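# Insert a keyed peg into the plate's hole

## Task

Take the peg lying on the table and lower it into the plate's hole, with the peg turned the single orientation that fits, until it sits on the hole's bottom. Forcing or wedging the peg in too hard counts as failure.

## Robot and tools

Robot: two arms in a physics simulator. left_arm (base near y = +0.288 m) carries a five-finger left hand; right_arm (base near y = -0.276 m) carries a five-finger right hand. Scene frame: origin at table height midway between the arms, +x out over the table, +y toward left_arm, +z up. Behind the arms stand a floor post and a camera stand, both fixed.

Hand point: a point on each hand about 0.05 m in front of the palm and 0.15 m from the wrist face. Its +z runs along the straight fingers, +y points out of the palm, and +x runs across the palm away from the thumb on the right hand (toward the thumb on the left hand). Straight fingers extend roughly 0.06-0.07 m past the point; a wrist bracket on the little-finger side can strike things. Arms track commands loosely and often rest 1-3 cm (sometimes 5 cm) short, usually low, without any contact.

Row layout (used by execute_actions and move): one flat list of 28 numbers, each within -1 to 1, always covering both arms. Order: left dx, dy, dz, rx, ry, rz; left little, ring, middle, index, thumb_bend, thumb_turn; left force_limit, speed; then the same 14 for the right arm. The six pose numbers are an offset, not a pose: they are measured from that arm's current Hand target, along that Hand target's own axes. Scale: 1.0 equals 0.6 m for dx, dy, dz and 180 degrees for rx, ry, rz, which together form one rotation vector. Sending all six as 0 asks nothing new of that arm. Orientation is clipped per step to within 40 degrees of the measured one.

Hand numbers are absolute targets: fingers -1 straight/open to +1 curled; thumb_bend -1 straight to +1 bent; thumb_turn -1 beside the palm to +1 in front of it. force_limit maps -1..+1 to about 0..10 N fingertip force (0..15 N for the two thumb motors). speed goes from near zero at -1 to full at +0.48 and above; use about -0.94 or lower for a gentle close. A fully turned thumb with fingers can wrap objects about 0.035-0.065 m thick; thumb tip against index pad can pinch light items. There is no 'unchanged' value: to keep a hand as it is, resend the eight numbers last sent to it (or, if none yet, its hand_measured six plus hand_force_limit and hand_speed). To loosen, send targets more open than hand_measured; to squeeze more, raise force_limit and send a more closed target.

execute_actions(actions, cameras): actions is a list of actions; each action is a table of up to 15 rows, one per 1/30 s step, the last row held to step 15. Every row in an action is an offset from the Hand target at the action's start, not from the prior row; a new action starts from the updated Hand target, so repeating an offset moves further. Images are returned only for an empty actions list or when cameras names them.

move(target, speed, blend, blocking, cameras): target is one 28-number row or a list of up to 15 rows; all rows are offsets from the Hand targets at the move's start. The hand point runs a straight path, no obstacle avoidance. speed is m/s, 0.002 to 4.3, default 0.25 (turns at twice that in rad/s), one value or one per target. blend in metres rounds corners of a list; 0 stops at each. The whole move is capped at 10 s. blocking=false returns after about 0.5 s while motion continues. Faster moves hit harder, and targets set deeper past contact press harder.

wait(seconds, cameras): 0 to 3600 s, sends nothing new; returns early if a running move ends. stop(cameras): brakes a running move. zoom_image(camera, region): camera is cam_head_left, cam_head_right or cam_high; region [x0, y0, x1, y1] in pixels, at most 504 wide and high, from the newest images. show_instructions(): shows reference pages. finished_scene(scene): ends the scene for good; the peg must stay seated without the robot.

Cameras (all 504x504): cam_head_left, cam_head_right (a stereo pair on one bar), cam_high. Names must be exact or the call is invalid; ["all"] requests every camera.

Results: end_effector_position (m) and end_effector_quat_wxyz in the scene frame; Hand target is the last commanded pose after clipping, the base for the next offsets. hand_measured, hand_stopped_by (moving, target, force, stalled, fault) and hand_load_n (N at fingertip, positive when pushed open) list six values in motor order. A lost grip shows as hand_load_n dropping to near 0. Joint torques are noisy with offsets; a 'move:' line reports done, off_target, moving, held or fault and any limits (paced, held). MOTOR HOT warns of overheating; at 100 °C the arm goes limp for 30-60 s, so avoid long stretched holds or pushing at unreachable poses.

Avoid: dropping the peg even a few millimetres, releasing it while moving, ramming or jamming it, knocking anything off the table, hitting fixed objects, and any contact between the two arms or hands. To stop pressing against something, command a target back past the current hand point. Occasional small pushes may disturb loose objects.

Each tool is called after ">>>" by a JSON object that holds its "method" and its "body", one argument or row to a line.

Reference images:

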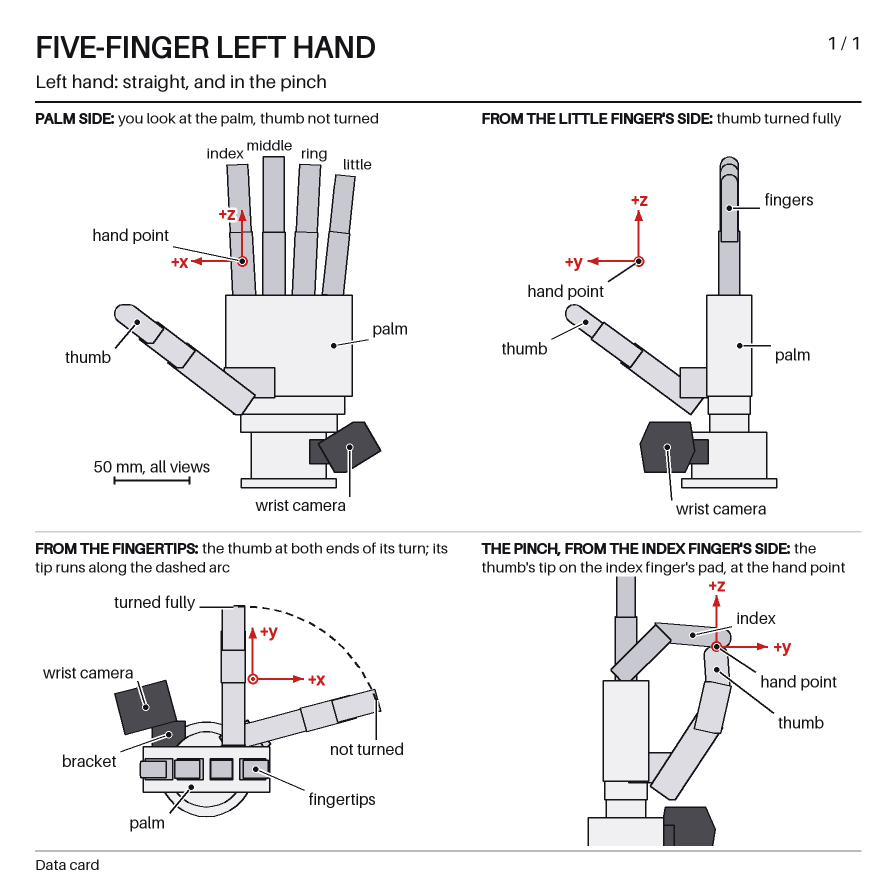

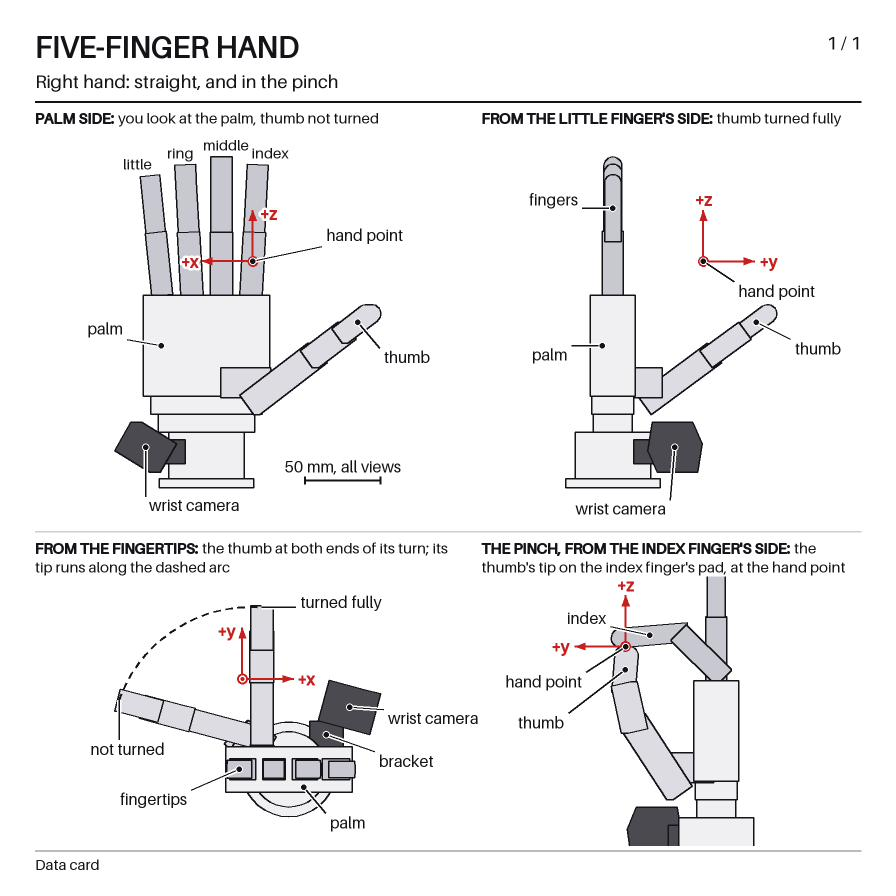

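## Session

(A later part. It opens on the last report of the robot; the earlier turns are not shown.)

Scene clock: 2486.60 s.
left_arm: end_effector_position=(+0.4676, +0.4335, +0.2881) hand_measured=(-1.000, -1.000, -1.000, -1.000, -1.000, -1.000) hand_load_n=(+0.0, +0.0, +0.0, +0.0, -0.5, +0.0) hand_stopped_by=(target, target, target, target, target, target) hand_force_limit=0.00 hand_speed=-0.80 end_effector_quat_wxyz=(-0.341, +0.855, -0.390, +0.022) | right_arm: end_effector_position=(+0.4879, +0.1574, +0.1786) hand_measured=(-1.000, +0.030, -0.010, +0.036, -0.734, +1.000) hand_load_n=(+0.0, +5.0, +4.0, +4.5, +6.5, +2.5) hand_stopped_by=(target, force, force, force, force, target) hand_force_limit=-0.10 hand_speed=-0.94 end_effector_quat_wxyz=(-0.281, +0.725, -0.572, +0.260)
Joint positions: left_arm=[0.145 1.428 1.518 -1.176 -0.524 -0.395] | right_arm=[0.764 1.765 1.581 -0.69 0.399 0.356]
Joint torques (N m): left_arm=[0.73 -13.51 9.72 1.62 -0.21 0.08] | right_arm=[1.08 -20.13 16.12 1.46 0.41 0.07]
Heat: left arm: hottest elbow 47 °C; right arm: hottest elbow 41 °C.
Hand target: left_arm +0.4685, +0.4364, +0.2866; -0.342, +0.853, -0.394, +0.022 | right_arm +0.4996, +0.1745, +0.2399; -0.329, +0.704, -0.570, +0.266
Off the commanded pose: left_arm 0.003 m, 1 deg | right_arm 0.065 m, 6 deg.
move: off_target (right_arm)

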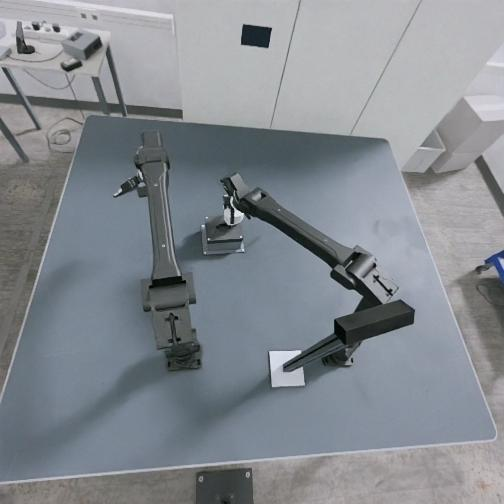

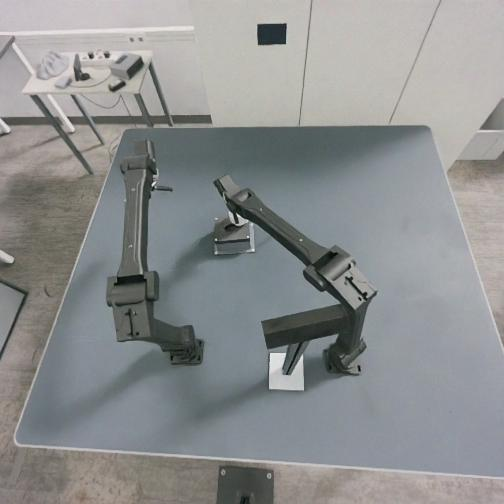

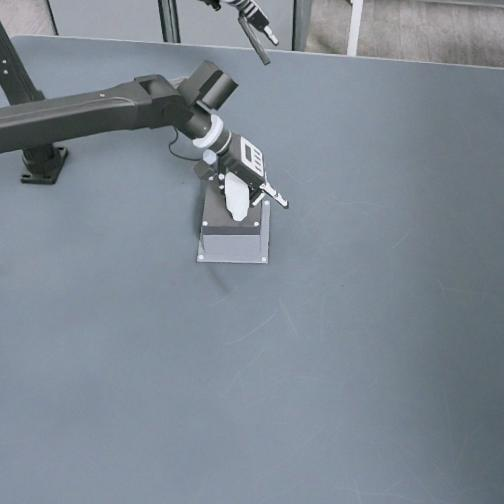

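>>> {"method": "move", "body": {
  "target": [
    [0,0,0,0,0,0,-1,-1,-1,-1,-1,-1,0,-0.8,-0.0707,-0.0023,-0.0178,0,0.0256,0.0214,-1,0.3,0.3,0.3,-0.2,1,-0.1,-0.94]
  ],
  "speed": 0.05,
  "cameras": ["all"]
}}

>>> {"method": "zoom_image", "body": {
  "camera": "cam_high",
  "region": [195, 150, 265, 220]
}}

>>> {"method": "zoom_image", "body": {
  "camera": "cam_head_right",
  "region": [205, 190, 265, 250]
}}

>>> {"method": "zoom_image", "body": {
  "camera": "cam_head_left",
  "region": [195, 185, 255, 245]
}}

Scene clock: 2574.70 s.
left_arm: end_effector_position=(+0.4676, +0.4335, +0.2881) hand_measured=(-1.000, -1.000, -1.000, -1.000, -1.000, -1.000) hand_load_n=(+0.0, +0.0, +0.0, +0.0, +0.0, +0.0) hand_stopped_by=(target, target, target, target, target, target) hand_force_limit=0.00 hand_speed=-0.80 end_effector_quat_wxyz=(-0.341, +0.855, -0.390, +0.022) | right_arm: end_effector_position=(+0.4717, +0.1979, +0.2079) hand_measured=(-1.000, +0.030, -0.010, +0.036, -0.734, +1.000) hand_load_n=(+0.0, +5.0, +4.0, +4.5, +6.5, +2.5) hand_stopped_by=(target, force, force, force, force, target) hand_force_limit=-0.10 hand_speed=-0.94 end_effector_quat_wxyz=(-0.281, +0.692, -0.602, +0.283)
Joint positions: left_arm=[0.145 1.428 1.518 -1.176 -0.524 -0.395] | right_arm=[0.851 1.802 1.705 -0.814 0.527 0.503]
Joint torques (N m): left_arm=[0.73 -13.51 9.73 1.62 -0.21 0.08] | right_arm=[0.38 -18.26 16.25 1.4 0.65 0.13]
Heat: left arm: hottest elbow 47 °C; right arm: hottest elbow 45 °C.
Hand target: left_arm +0.4685, +0.4364, +0.2866; -0.342, +0.853, -0.394, +0.022 | right_arm +0.4835, +0.2146, +0.2479; -0.315, +0.673, -0.606, +0.283
Off the commanded pose: left_arm 0.003 m, 1 deg | right_arm 0.045 m, 4 deg.
move: off_target (right_arm)

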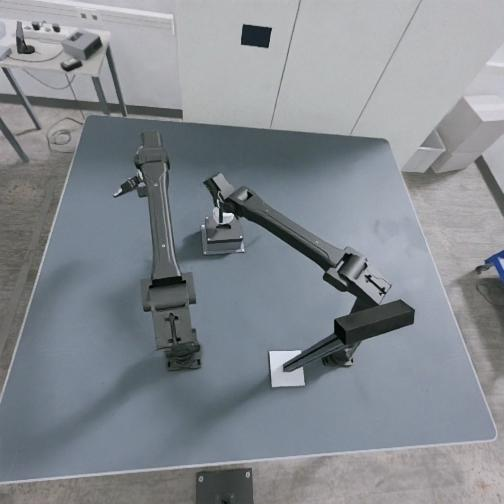

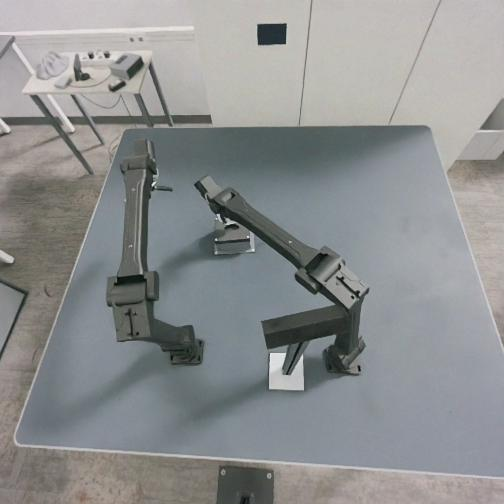

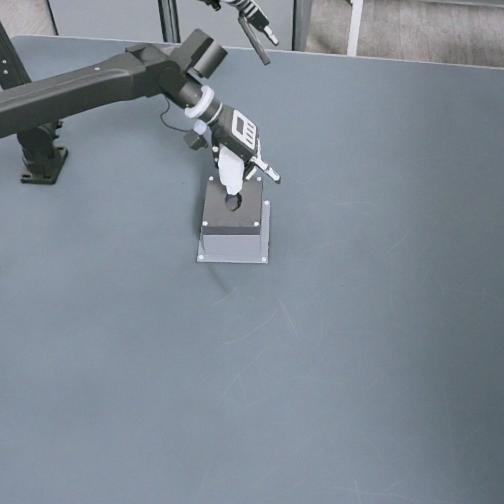

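Scaled by 7.200.

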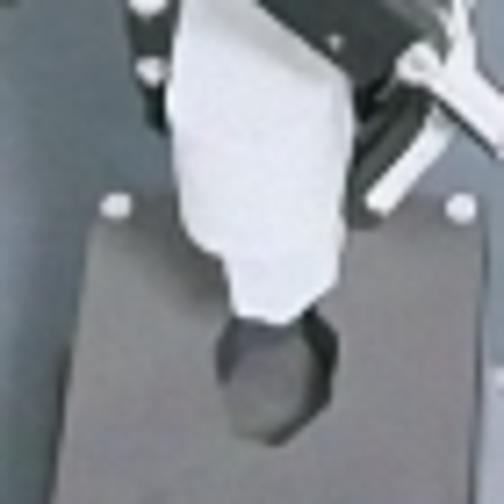

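Scaled by 8.400.

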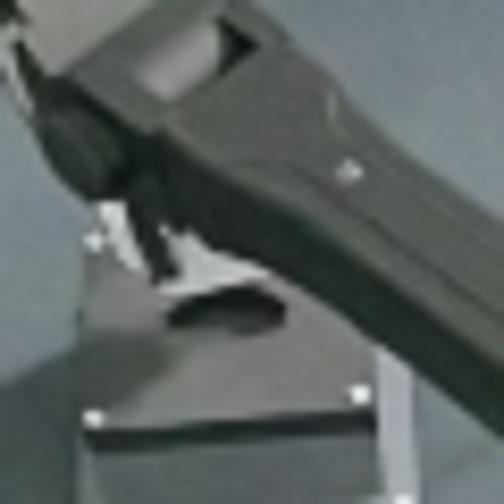

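Scaled by 8.400.

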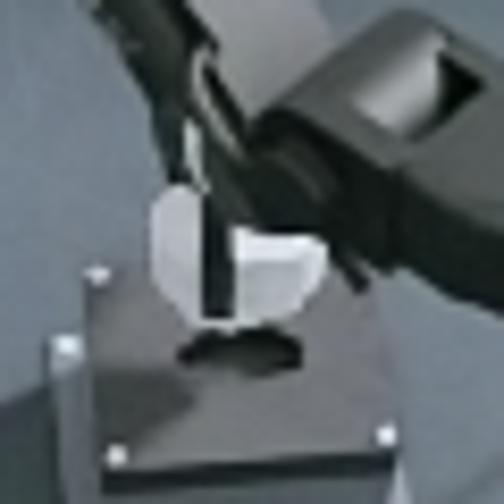

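>>> {"method": "zoom_image", "body": {
  "camera": "cam_high",
  "region": [215, 180, 247, 215]
}}

Scaled by 14.400.

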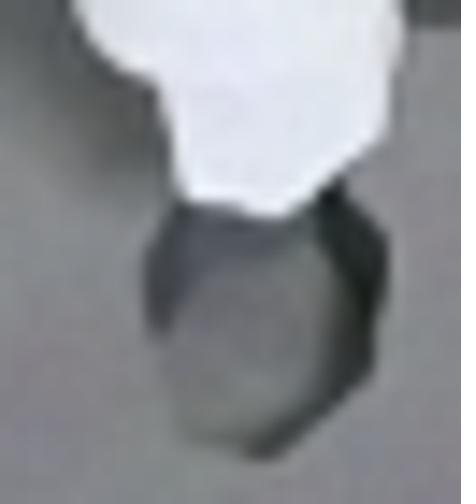

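>>> {"method": "move", "body": {
  "target": [
    [0,0,0,0,0,0,-1,-1,-1,-1,-1,-1,0,-0.8,0.0236,0.0968,0.0503,-0.011,0.0149,0.0124,-1,0.3,0.3,0.3,-0.2,1,-0.1,-0.94]
  ],
  "speed": 0.05,
  "cameras": ["all"]
}}

>>> {"method": "zoom_image", "body": {
  "camera": "cam_high",
  "region": [205, 165, 255, 215]
}}

>>> {"method": "zoom_image", "body": {
  "camera": "cam_head_left",
  "region": [195, 185, 255, 245]
}}

Scene clock: 2640.17 s.
left_arm: end_effector_position=(+0.4676, +0.4335, +0.2881) hand_measured=(-1.000, -1.000, -1.000, -1.000, -1.000, -1.000) hand_load_n=(+0.0, +0.0, +0.0, +0.0, +0.0, +0.0) hand_stopped_by=(target, target, target, target, target, target) hand_force_limit=0.00 hand_speed=-0.80 end_effector_quat_wxyz=(-0.341, +0.855, -0.390, +0.022) | right_arm: end_effector_position=(+0.4692, +0.1918, +0.1753) hand_measured=(-1.000, +0.030, -0.010, +0.036, -0.734, +1.000) hand_load_n=(+0.0, +5.0, +4.0, +4.5, +6.5, +2.0) hand_stopped_by=(target, force, force, force, force, target) hand_force_limit=-0.10 hand_speed=-0.94 end_effector_quat_wxyz=(-0.278, +0.669, -0.628, +0.283)
Joint positions: left_arm=[0.145 1.428 1.518 -1.176 -0.524 -0.395] | right_arm=[0.851 1.802 1.621 -0.752 0.551 0.576]
Joint torques (N m): left_arm=[0.73 -13.51 9.72 1.62 -0.21 0.08] | right_arm=[1.03 -18.08 10.06 2.32 0.63 0.11]
Heat: left arm: hottest elbow 47 °C; right arm: hottest elbow 48 °C.
Hand target: left_arm +0.4685, +0.4364, +0.2866; -0.342, +0.853, -0.394, +0.022 | right_arm +0.4710, +0.1990, +0.1839; -0.294, +0.660, -0.631, +0.282
Off the commanded pose: left_arm 0.003 m, 1 deg | right_arm 0.011 m, 2 deg.
move: off_target (right_arm)

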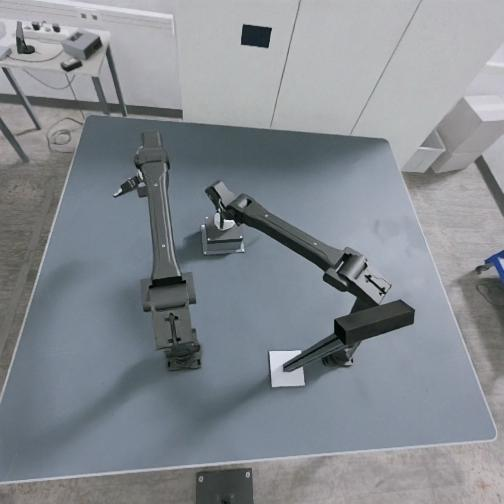

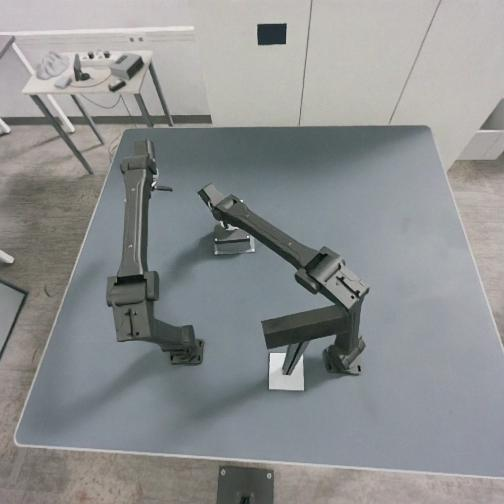

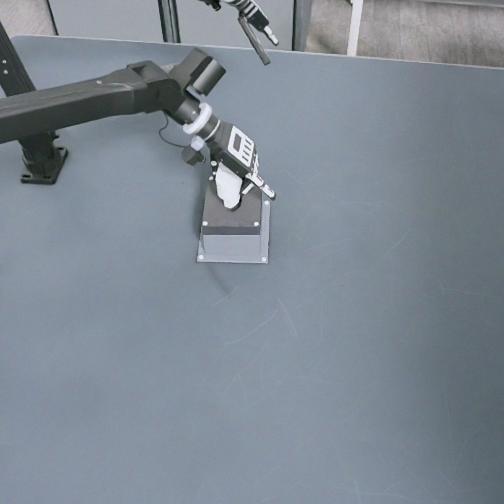

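Scaled by 10.080.

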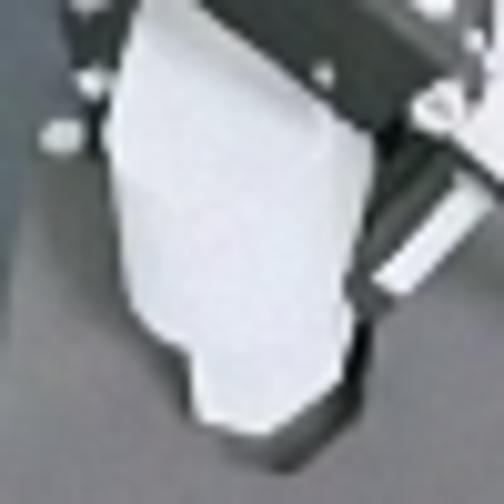

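Scaled by 8.400.

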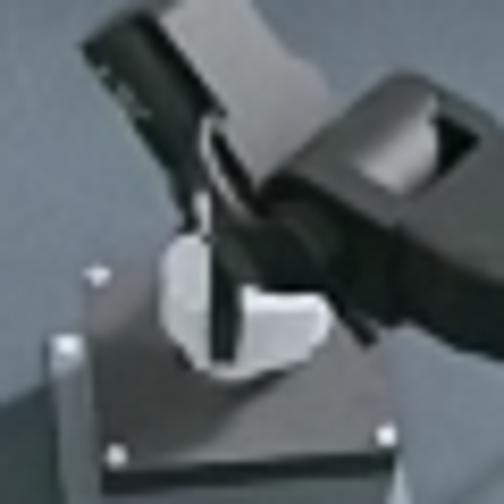

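>>> {"method": "move", "body": {
  "target": [
    [0,0,0,0,0,0,-1,-1,-1,-1,-1,-1,0,-0.8,-0.0015,0.0095,0.0143,0,0,0,-1,0.3,0.3,0.3,-0.2,1,-0.1,-0.94]
  ],
  "speed": 0.03,
  "cameras": ["all"]
}}

>>> {"method": "zoom_image", "body": {
  "camera": "cam_high",
  "region": [205, 165, 255, 215]
}}

>>> {"method": "zoom_image", "body": {
  "camera": "cam_head_left",
  "region": [195, 185, 255, 245]
}}

Scene clock: 2664.50 s.
left_arm: end_effector_position=(+0.4676, +0.4335, +0.2881) hand_measured=(-1.000, -1.000, -1.000, -1.000, -1.000, -1.000) hand_load_n=(+0.0, +0.0, +0.0, +0.0, +0.0, +0.0) hand_stopped_by=(target, target, target, target, target, target) hand_force_limit=0.00 hand_speed=-0.80 end_effector_quat_wxyz=(-0.341, +0.855, -0.390, +0.022) | right_arm: end_effector_position=(+0.4707, +0.1935, +0.1652) hand_measured=(-1.000, +0.030, -0.010, +0.036, -0.734, +1.000) hand_load_n=(+0.0, +5.0, +4.0, +4.5, +6.5, +2.5) hand_stopped_by=(target, force, force, force, force, target) hand_force_limit=-0.10 hand_speed=-0.94 end_effector_quat_wxyz=(-0.279, +0.669, -0.628, +0.283)
Joint positions: left_arm=[0.145 1.428 1.518 -1.176 -0.524 -0.395] | right_arm=[0.851 1.813 1.609 -0.73 0.551 0.577]
Joint torques (N m): left_arm=[0.73 -13.45 9.73 1.62 -0.21 0.07] | right_arm=[0.91 -18.08 10.03 2.37 0.59 0.11]
Heat: left arm: hottest elbow 47 °C; right arm: hottest elbow 45 °C.
Hand target: left_arm +0.4685, +0.4364, +0.2866; -0.342, +0.853, -0.394, +0.022 | right_arm +0.4736, +0.2000, +0.1741; -0.294, +0.660, -0.631, +0.282
Off the commanded pose: left_arm 0.003 m, 1 deg | right_arm 0.011 m, 2 deg.
move: off_target (right_arm)

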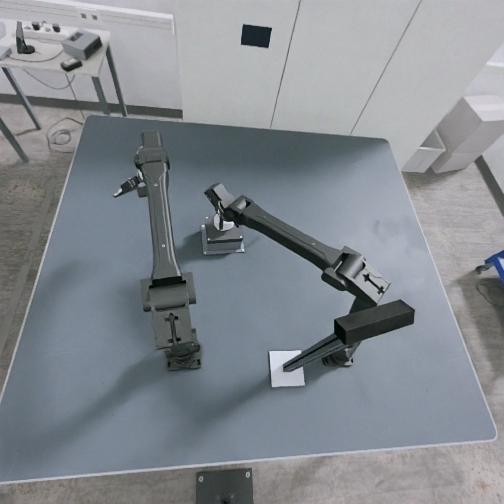

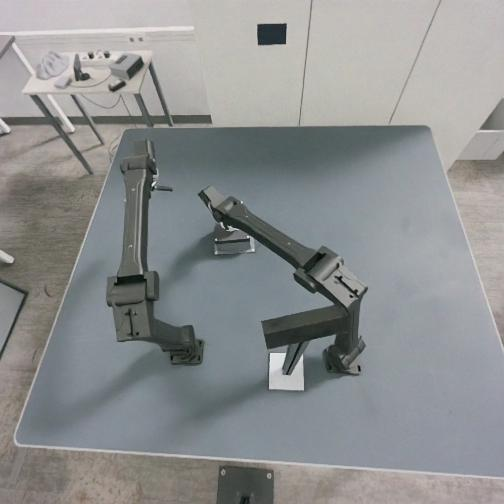

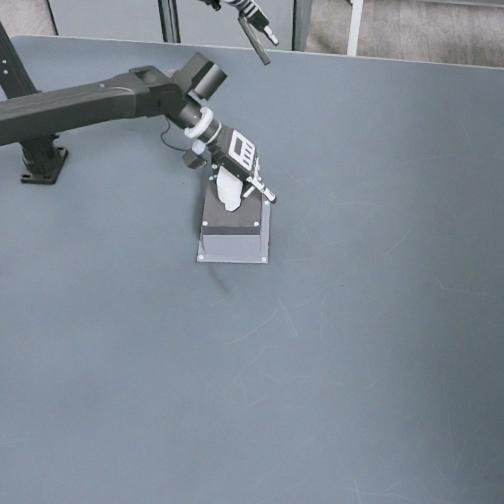

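Scaled by 10.080.

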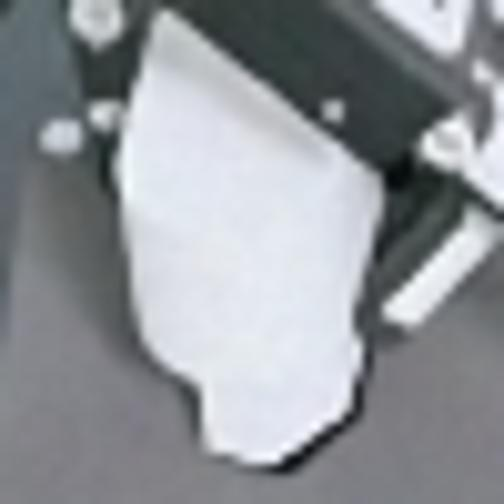

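Scaled by 8.400.

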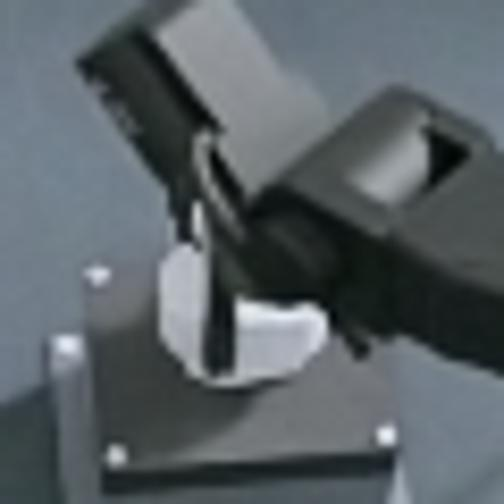

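>>> {"method": "move", "body": {
  "target": [
    [0,0,0,0,0,0,-1,-1,-1,-1,-1,-1,0,-0.8,-0.0005,0.0016,0.0082,0,0,0,-1,0.3,0.3,0.3,-0.2,1,-0.1,-0.94]
  ],
  "speed": 0.03,
  "cameras": ["all"]
}}

>>> {"method": "zoom_image", "body": {
  "camera": "cam_high",
  "region": [215, 180, 255, 220]
}}

>>> {"method": "zoom_image", "body": {
  "camera": "cam_head_left",
  "region": [195, 185, 255, 245]
}}

Scene clock: 2678.73 s.
left_arm: end_effector_position=(+0.4676, +0.4335, +0.2881) hand_measured=(-1.000, -1.000, -1.000, -1.000, -1.000, -1.000) hand_load_n=(+0.0, -0.5, +0.0, +0.0, +0.0, +0.0) hand_stopped_by=(target, target, target, target, target, target) hand_force_limit=0.00 hand_speed=-0.80 end_effector_quat_wxyz=(-0.341, +0.855, -0.390, +0.022) | right_arm: end_effector_position=(+0.4725, +0.1953, +0.1627) hand_measured=(-1.000, +0.030, -0.010, +0.036, -0.734, +1.000) hand_load_n=(+0.0, +5.0, +4.5, +4.5, +6.5, +2.5) hand_stopped_by=(target, force, force, force, force, target) hand_force_limit=-0.10 hand_speed=-0.94 end_effector_quat_wxyz=(-0.280, +0.668, -0.628, +0.283)
Joint positions: left_arm=[0.145 1.428 1.518 -1.176 -0.524 -0.395] | right_arm=[0.851 1.819 1.609 -0.72 0.551 0.577]
Joint torques (N m): left_arm=[0.73 -13.51 9.72 1.62 -0.21 0.08] | right_arm=[0.5 -18.14 9.89 2.36 0.53 0.08]
Heat: left arm: hottest elbow 47 °C; right arm: hottest elbow 44 °C.
Hand target: left_arm +0.4685, +0.4364, +0.2866; -0.342, +0.853, -0.394, +0.022 | right_arm +0.4766, +0.2004, +0.1701; -0.294, +0.660, -0.631, +0.282
Off the commanded pose: left_arm 0.003 m, 1 deg | right_arm 0.010 m, 2 deg.
move: done

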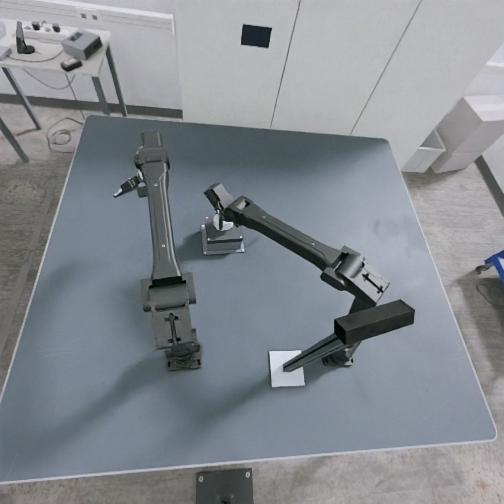

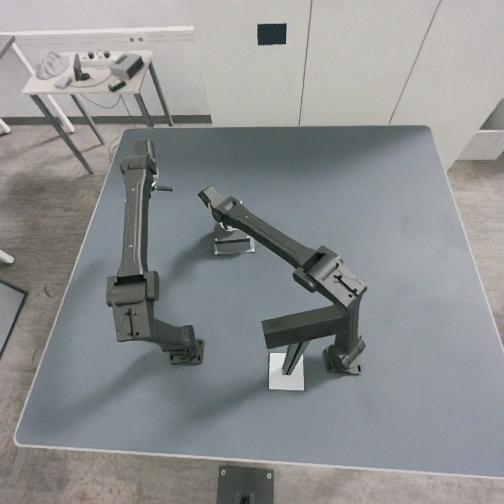

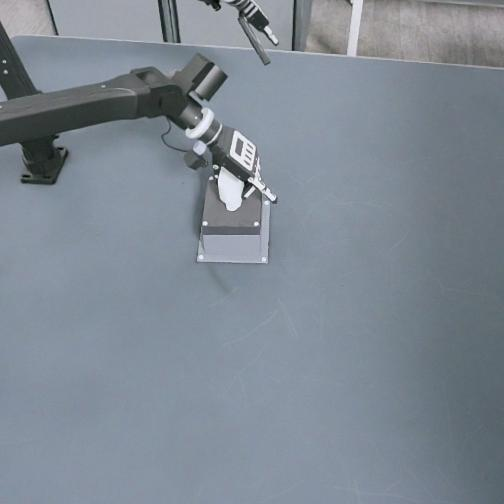

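Scaled by 12.600.

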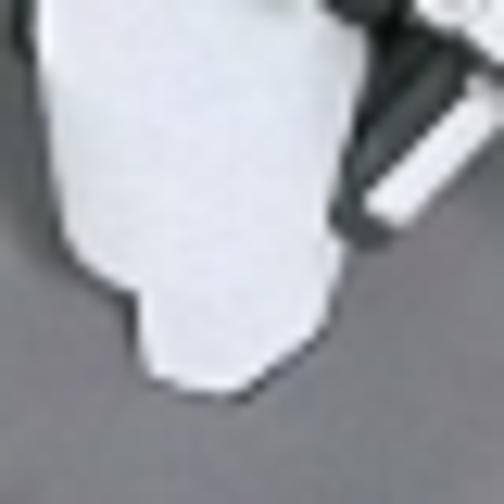

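Scaled by 8.400.

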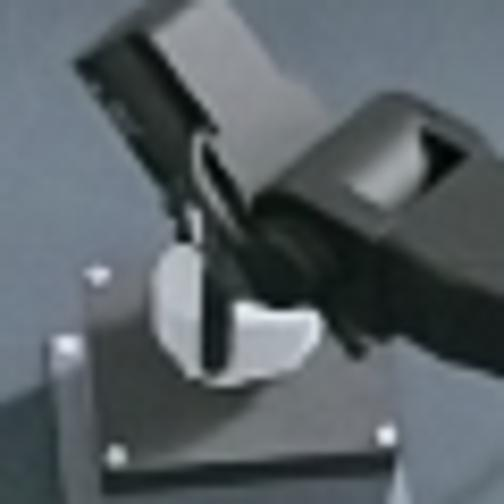

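>>> {"method": "move", "body": {
  "target": [
    [0,0,0,0,0,0,-1,-1,-1,-1,-1,-1,0,-0.8,0.0025,0.005,0.0044,0,0,0,-1,0.3,0.3,0.3,-0.2,1,-0.1,-0.94]
  ],
  "speed": 0.02,
  "cameras": ["cam_high"]
}}

>>> {"method": "zoom_image", "body": {
  "camera": "cam_high",
  "region": [215, 180, 255, 220]
}}

Scene clock: 2693.53 s.
left_arm: end_effector_position=(+0.4676, +0.4335, +0.2881) hand_measured=(-1.000, -1.000, -1.000, -1.000, -1.000, -1.000) hand_load_n=(+0.0, +0.0, +0.0, +0.0, +0.0, +0.0) hand_stopped_by=(target, target, target, target, target, target) hand_force_limit=0.00 hand_speed=-0.80 end_effector_quat_wxyz=(-0.341, +0.855, -0.390, +0.022) | right_arm: end_effector_position=(+0.4732, +0.1962, +0.1619) hand_measured=(-1.000, +0.030, -0.010, +0.036, -0.734, +1.000) hand_load_n=(+0.0, +5.0, +4.0, +4.0, +6.5, +1.5) hand_stopped_by=(target, force, force, force, force, target) hand_force_limit=-0.10 hand_speed=-0.94 end_effector_quat_wxyz=(-0.283, +0.667, -0.628, +0.283)
Joint positions: left_arm=[0.145 1.428 1.518 -1.176 -0.524 -0.395] | right_arm=[0.851 1.819 1.605 -0.709 0.551 0.577]
Joint torques (N m): left_arm=[0.67 -13.51 9.72 1.63 -0.21 0.08] | right_arm=[0.38 -18.08 9.46 2.43 0.48 0.06]
Heat: left arm: hottest elbow 47 °C; right arm: hottest elbow 43 °C.
Hand target: left_arm +0.4685, +0.4364, +0.2866; -0.342, +0.853, -0.394, +0.022 | right_arm +0.4766, +0.1989, +0.1660; -0.294, +0.660, -0.631, +0.282
Off the commanded pose: left_arm 0.003 m, 1 deg | right_arm 0.006 m, 2 deg.
move: done

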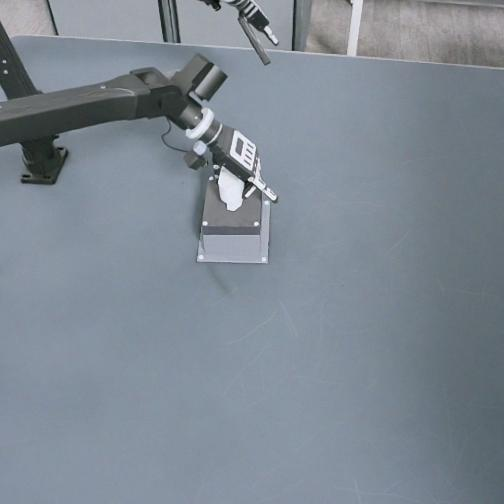

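Scaled by 12.600.

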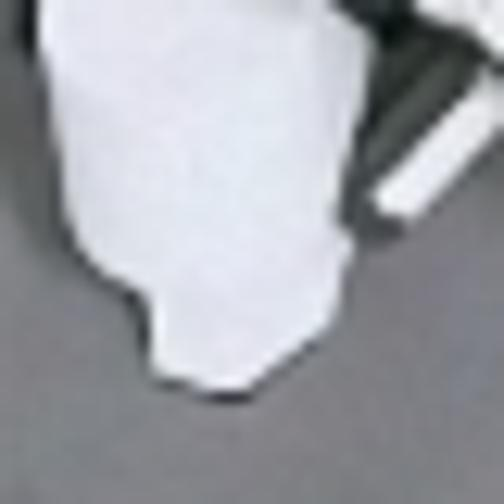

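>>> {"method": "move", "body": {
  "target": [
    [0,0,0,0,0,0,-1,-1,-1,-1,-1,-1,0,-0.8,0.0055,0.0058,-0.004,0,0,0,-1,0.3,0.3,0.3,-0.2,1,-0.1,-0.94]
  ],
  "speed": 0.02,
  "cameras": ["cam_high"]
}}

>>> {"method": "zoom_image", "body": {
  "camera": "cam_high",
  "region": [215, 180, 255, 220]
}}

Scene clock: 2715.93 s.
left_arm: end_effector_position=(+0.4676, +0.4335, +0.2881) hand_measured=(-1.000, -1.000, -1.000, -1.000, -1.000, -1.000) hand_load_n=(+0.0, +0.0, +0.0, +0.0, +0.0, +0.0) hand_stopped_by=(target, target, target, target, target, target) hand_force_limit=0.00 hand_speed=-0.80 end_effector_quat_wxyz=(-0.341, +0.855, -0.390, +0.022) | right_arm: end_effector_position=(+0.4725, +0.1954, +0.1604) hand_measured=(-1.000, +0.030, -0.010, +0.036, -0.734, +1.000) hand_load_n=(+0.0, +5.0, +4.0, +4.0, +6.5, +1.5) hand_stopped_by=(target, force, force, force, force, target) hand_force_limit=-0.10 hand_speed=-0.94 end_effector_quat_wxyz=(-0.286, +0.666, -0.628, +0.283)
Joint positions: left_arm=[0.145 1.428 1.518 -1.176 -0.524 -0.395] | right_arm=[0.851 1.814 1.592 -0.696 0.551 0.577]
Joint torques (N m): left_arm=[0.73 -13.51 9.72 1.62 -0.21 0.08] | right_arm=[0.5 -18.37 8.83 2 0.51 0.07]
Heat: left arm: hottest elbow 47 °C; right arm: hottest elbow 42 °C.
Hand target: left_arm +0.4685, +0.4364, +0.2866; -0.342, +0.853, -0.394, +0.022 | right_arm +0.4726, +0.1954, +0.1649; -0.294, +0.660, -0.631, +0.282
Off the commanded pose: left_arm 0.003 m, 1 deg | right_arm 0.005 m, 1 deg.
move: done

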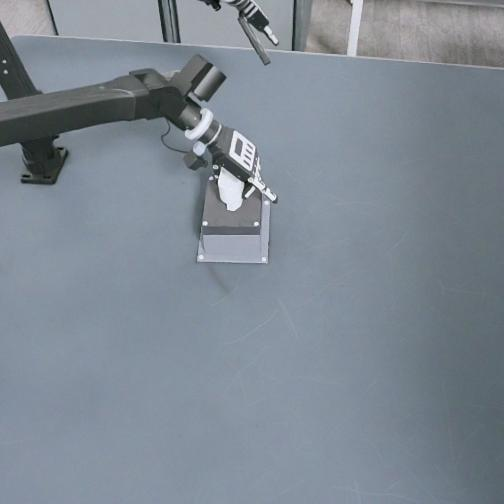

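Scaled by 12.600.

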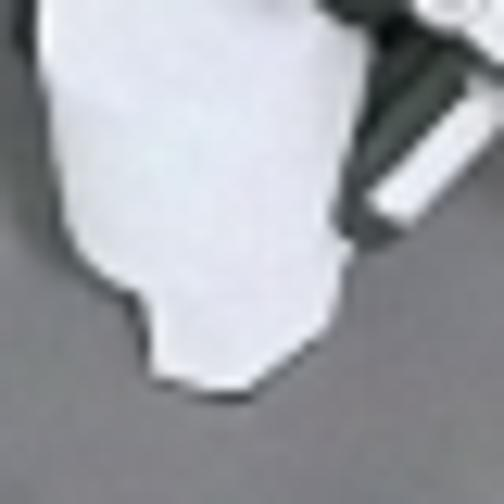

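>>> {"method": "move", "body": {
  "target": [
    [0,0,0,0,0,0,-1,-1,-1,-1,-1,-1,0,-0.8,0.0048,0.0035,-0.0039,0,0,0,-1,0.3,0.3,0.3,-0.2,1,-0.1,-0.94]
  ],
  "speed": 0.02,
  "cameras": ["all"]
}}

>>> {"method": "zoom_image", "body": {
  "camera": "cam_high",
  "region": [215, 180, 255, 220]
}}

>>> {"method": "zoom_image", "body": {
  "camera": "cam_head_left",
  "region": [200, 200, 250, 250]
}}

Scene clock: 2733.33 s.
left_arm: end_effector_position=(+0.4676, +0.4335, +0.2881) hand_measured=(-1.000, -1.000, -1.000, -1.000, -1.000, -1.000) hand_load_n=(+0.0, +0.0, +0.0, +0.0, +0.0, +0.0) hand_stopped_by=(target, target, target, target, target, target) hand_force_limit=0.00 hand_speed=-0.80 end_effector_quat_wxyz=(-0.341, +0.855, -0.390, +0.022) | right_arm: end_effector_position=(+0.4718, +0.1947, +0.1606) hand_measured=(-1.000, +0.030, -0.010, +0.036, -0.734, +1.000) hand_load_n=(+0.0, +5.0, +4.0, +4.0, +6.5, +2.5) hand_stopped_by=(target, force, force, force, force, target) hand_force_limit=-0.10 hand_speed=-0.94 end_effector_quat_wxyz=(-0.290, +0.663, -0.630, +0.282)
Joint positions: left_arm=[0.145 1.428 1.518 -1.176 -0.524 -0.395] | right_arm=[0.851 1.807 1.579 -0.683 0.551 0.581]
Joint torques (N m): left_arm=[0.67 -13.45 9.72 1.63 -0.21 0.08] | right_arm=[0.56 -18.9 8.53 1.83 0.49 0]
Heat: left arm: hottest elbow 47 °C; right arm: hottest elbow 41 °C.
Hand target: left_arm +0.4685, +0.4364, +0.2866; -0.342, +0.853, -0.394, +0.022 | right_arm +0.4696, +0.1924, +0.1652; -0.294, +0.660, -0.631, +0.282
Off the commanded pose: left_arm 0.003 m, 1 deg | right_arm 0.005 m, 1 deg.
move: done

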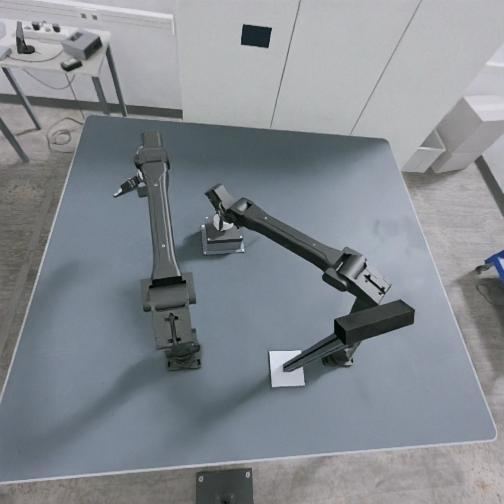

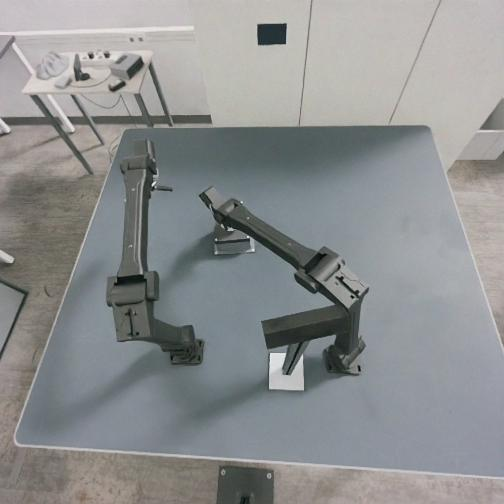

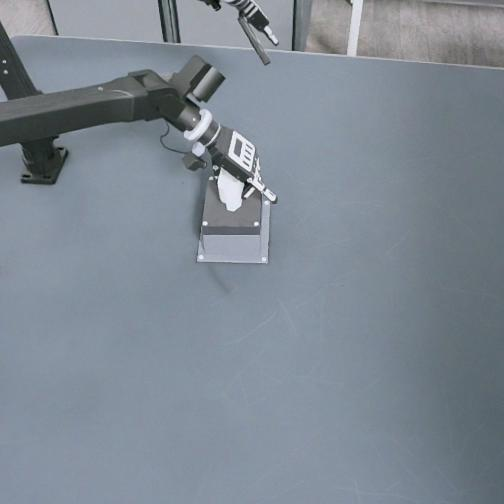

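Scaled by 12.600.

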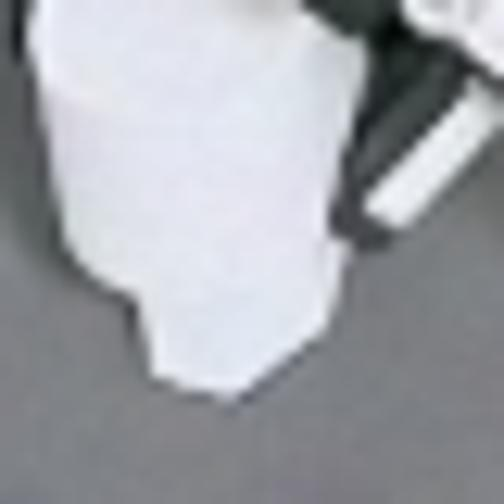

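Scaled by 10.080.

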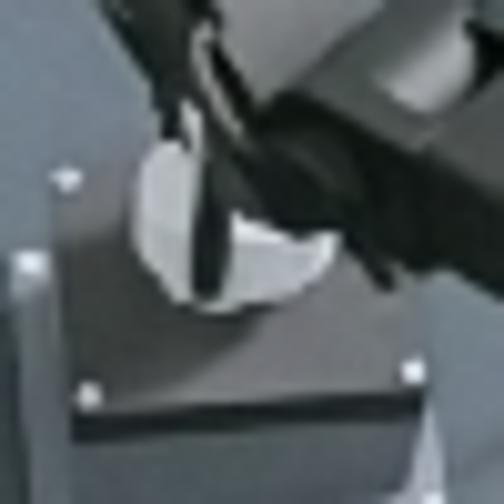

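>>> {"method": "move", "body": {
  "target": [
    [0,0,0,0,0,0,-1,-1,-1,-1,-1,-1,0,-0.8,0,0.005,0.0044,0,0,0,-1,0.3,0.3,0.3,-0.2,1,-0.1,-0.94]
  ],
  "speed": 0.02,
  "cameras": ["cam_high"]
}}

>>> {"method": "zoom_image", "body": {
  "camera": "cam_high",
  "region": [215, 180, 255, 220]
}}

Scene clock: 2745.43 s.
left_arm: end_effector_position=(+0.4676, +0.4335, +0.2881) hand_measured=(-1.000, -1.000, -1.000, -1.000, -1.000, -1.000) hand_load_n=(+0.0, +0.0, +0.0, +0.0, +0.0, +0.0) hand_stopped_by=(target, target, target, target, target, target) hand_force_limit=0.00 hand_speed=-0.80 end_effector_quat_wxyz=(-0.341, +0.855, -0.390, +0.022) | right_arm: end_effector_position=(+0.4717, +0.1945, +0.1602) hand_measured=(-1.000, +0.030, -0.010, +0.036, -0.734, +1.000) hand_load_n=(+0.0, +5.0, +4.0, +4.5, +6.5, +2.0) hand_stopped_by=(target, force, force, force, force, target) hand_force_limit=-0.10 hand_speed=-0.94 end_effector_quat_wxyz=(-0.292, +0.662, -0.630, +0.282)
Joint positions: left_arm=[0.145 1.428 1.518 -1.176 -0.524 -0.395] | right_arm=[0.851 1.804 1.573 -0.675 0.551 0.581]
Joint torques (N m): left_arm=[0.73 -13.51 9.72 1.62 -0.21 0.07] | right_arm=[0.5 -18.55 8.28 1.85 0.49 0.03]
Heat: left arm: hottest elbow 47 °C; right arm: hottest elbow 40 °C.
Hand target: left_arm +0.4685, +0.4364, +0.2866; -0.342, +0.853, -0.394, +0.022 | right_arm +0.4696, +0.1924, +0.1610; -0.294, +0.660, -0.631, +0.282
Off the commanded pose: left_arm 0.003 m, 1 deg | right_arm 0.003 m, 0 deg.
move: done

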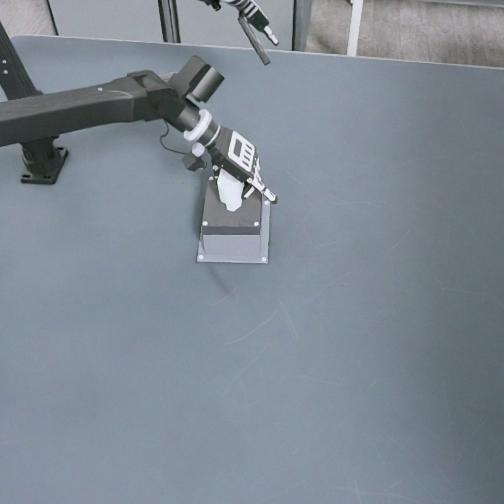

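Scaled by 12.600.

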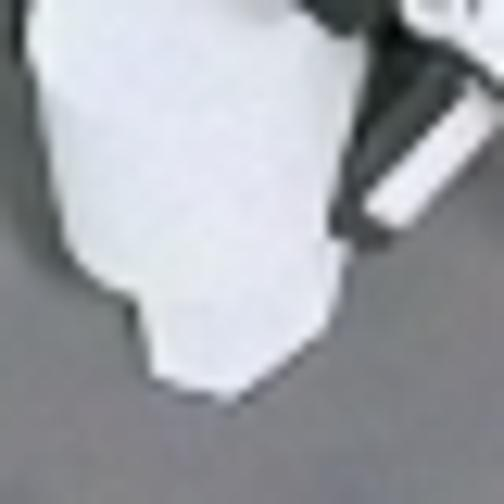

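>>> {"method": "move", "body": {
  "target": [
    [0,0,0,0,0,0,-1,-1,-1,-1,-1,-1,0,-0.8,0.0058,0.0022,-0.0029,0,0,0,-1,0.3,0.3,0.3,-0.2,1,-0.1,-0.94]
  ],
  "speed": 0.02,
  "cameras": ["cam_high"]
}}

>>> {"method": "zoom_image", "body": {
  "camera": "cam_high",
  "region": [215, 180, 255, 220]
}}

Scene clock: 2824.23 s.
left_arm: end_effector_position=(+0.4676, +0.4335, +0.2881) hand_measured=(-1.000, -1.000, -1.000, -1.000, -1.000, -1.000) hand_load_n=(-0.5, +0.0, +0.0, -0.5, +0.0, +0.0) hand_stopped_by=(target, target, target, target, target, target) hand_force_limit=0.00 hand_speed=-0.80 end_effector_quat_wxyz=(-0.341, +0.855, -0.390, +0.022) | right_arm: end_effector_position=(+0.4712, +0.1941, +0.1604) hand_measured=(-1.000, +0.030, -0.010, +0.036, -0.734, +1.000) hand_load_n=(+0.0, +5.0, +4.0, +4.5, +6.0, +2.5) hand_stopped_by=(target, force, force, force, force, target) hand_force_limit=-0.10 hand_speed=-0.94 end_effector_quat_wxyz=(-0.296, +0.660, -0.630, +0.282)
Joint positions: left_arm=[0.145 1.428 1.518 -1.176 -0.524 -0.395] | right_arm=[0.851 1.798 1.561 -0.661 0.551 0.582]
Joint torques (N m): left_arm=[0.73 -13.51 9.73 1.63 -0.21 0.07] | right_arm=[0.38 -18.96 7.94 1.62 0.45 0]
Heat: left arm: hottest elbow 47 °C; right arm: hottest shoulder 39 °C.
Hand target: left_arm +0.4685, +0.4364, +0.2866; -0.342, +0.853, -0.394, +0.022 | right_arm +0.4676, +0.1889, +0.1613; -0.294, +0.660, -0.631, +0.282
Off the commanded pose: left_arm 0.003 m, 1 deg | right_arm 0.006 m, 0 deg.
move: done

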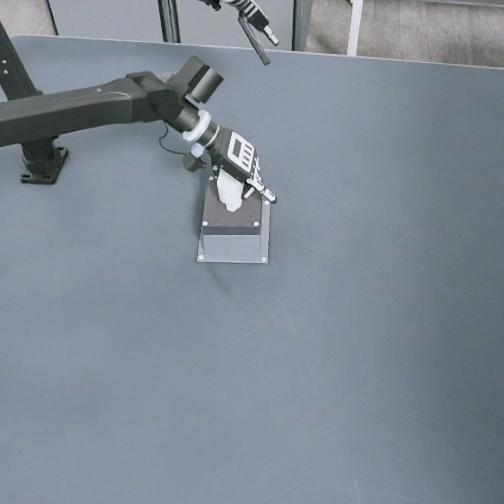

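Scaled by 12.600.

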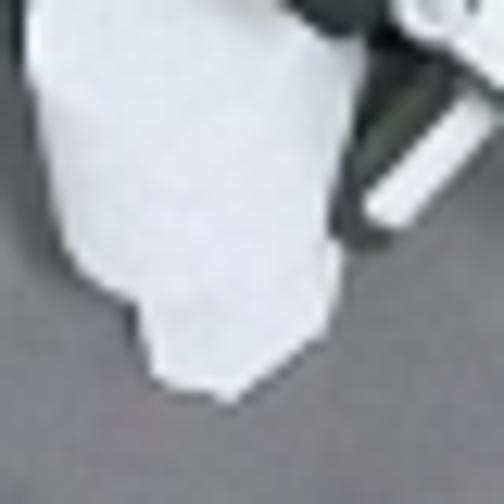

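>>> {"method": "move", "body": {
  "target": [
    [0,0,0,0,0,0,-1,-1,-1,-1,-1,-1,0,-0.8,-0.0112,-0.007,0.0078,-0.0139,0,0,-1,0.3,0.3,0.3,-0.2,1,-0.1,-0.94]
  ],
  "speed": 0.02,
  "cameras": ["cam_high"]
}}

>>> {"method": "zoom_image", "body": {
  "camera": "cam_high",
  "region": [215, 180, 255, 220]
}}

Scene clock: 2846.67 s.
left_arm: end_effector_position=(+0.4676, +0.4335, +0.2881) hand_measured=(-1.000, -1.000, -1.000, -1.000, -1.000, -1.000) hand_load_n=(+0.0, +0.0, +0.0, +0.0, +0.0, -0.5) hand_stopped_by=(target, target, target, target, target, target) hand_force_limit=0.00 hand_speed=-0.80 end_effector_quat_wxyz=(-0.341, +0.855, -0.390, +0.022) | right_arm: end_effector_position=(+0.4714, +0.1931, +0.1597) hand_measured=(-1.000, +0.030, -0.010, +0.036, -0.734, +1.000) hand_load_n=(+0.0, +5.5, +4.0, +4.5, +6.5, +2.0) hand_stopped_by=(target, force, force, force, force, target) hand_force_limit=-0.10 hand_speed=-0.94 end_effector_quat_wxyz=(-0.287, +0.662, -0.636, +0.272)
Joint positions: left_arm=[0.145 1.428 1.518 -1.176 -0.524 -0.395] | right_arm=[0.844 1.806 1.581 -0.696 0.53 0.595]
Joint torques (N m): left_arm=[0.73 -13.51 9.72 1.63 -0.21 0.08] | right_arm=[0.38 -16.21 12.71 -0.09 0.13 0]
Heat: left arm: hottest elbow 47 °C; right arm: hottest shoulder 39 °C.
Hand target: left_arm +0.4685, +0.4364, +0.2866; -0.342, +0.853, -0.394, +0.022 | right_arm +0.4736, +0.1957, +0.1611; -0.280, +0.666, -0.637, +0.268
Off the commanded pose: left_arm 0.003 m, 1 deg | right_arm 0.004 m, 1 deg.
move: done

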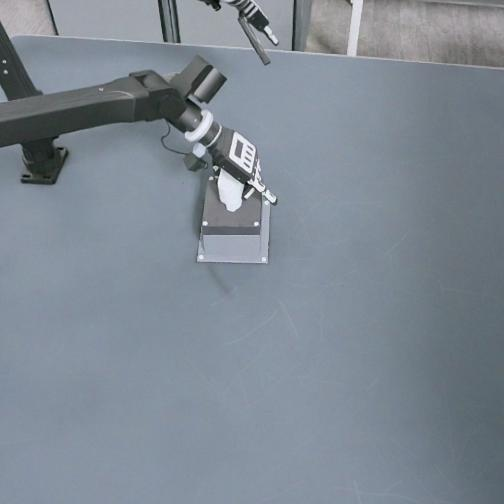

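Scaled by 12.600.

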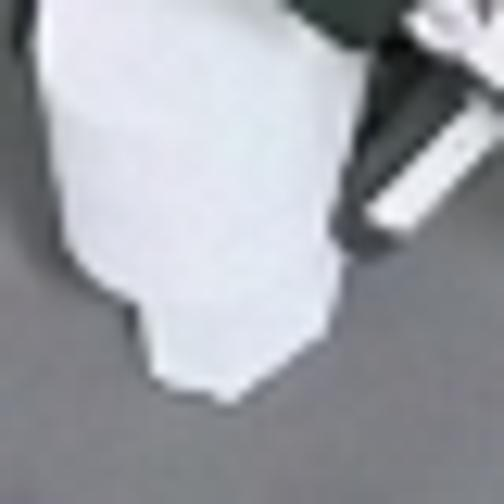

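>>> {"method": "move", "body": {
  "target": [
    [0,0,0,0,0,0,-1,-1,-1,-1,-1,-1,0,-0.8,0,0.005,0.0045,0,0,0,-1,0.3,0.3,0.3,-0.2,1,-0.1,-0.94]
  ],
  "speed": 0.02,
  "cameras": []
}}

Scene clock: 2859.73 s.
left_arm: end_effector_position=(+0.4676, +0.4335, +0.2881) hand_measured=(-1.000, -1.000, -1.000, -1.000, -1.000, -1.000) hand_load_n=(+0.0, +0.0, +0.0, +0.0, +0.0, +0.0) hand_stopped_by=(target, target, target, target, target, target) hand_force_limit=0.00 hand_speed=-0.80 end_effector_quat_wxyz=(-0.341, +0.855, -0.390, +0.022) | right_arm: end_effector_position=(+0.4714, +0.1931, +0.1595) hand_measured=(-1.000, +0.030, -0.010, +0.036, -0.734, +1.000) hand_load_n=(+0.0, +5.5, +4.5, +4.5, +6.5, +1.0) hand_stopped_by=(target, force, force, force, force, target) hand_force_limit=-0.10 hand_speed=-0.94 end_effector_quat_wxyz=(-0.287, +0.662, -0.636, +0.272)
Joint positions: left_arm=[0.145 1.428 1.518 -1.176 -0.524 -0.395] | right_arm=[0.844 1.807 1.581 -0.696 0.53 0.595]
Joint torques (N m): left_arm=[0.73 -13.51 9.73 1.62 -0.21 0.08] | right_arm=[0.32 -16.26 12.05 0.42 0.13 0]
Heat: left arm: hottest elbow 47 °C; right arm: hottest elbow 40 °C.
Hand target: left_arm +0.4685, +0.4364, +0.2866; -0.342, +0.853, -0.394, +0.022 | right_arm +0.4734, +0.1957, +0.1570; -0.280, +0.666, -0.637, +0.268
Off the commanded pose: left_arm 0.003 m, 1 deg | right_arm 0.004 m, 1 deg.
move: done


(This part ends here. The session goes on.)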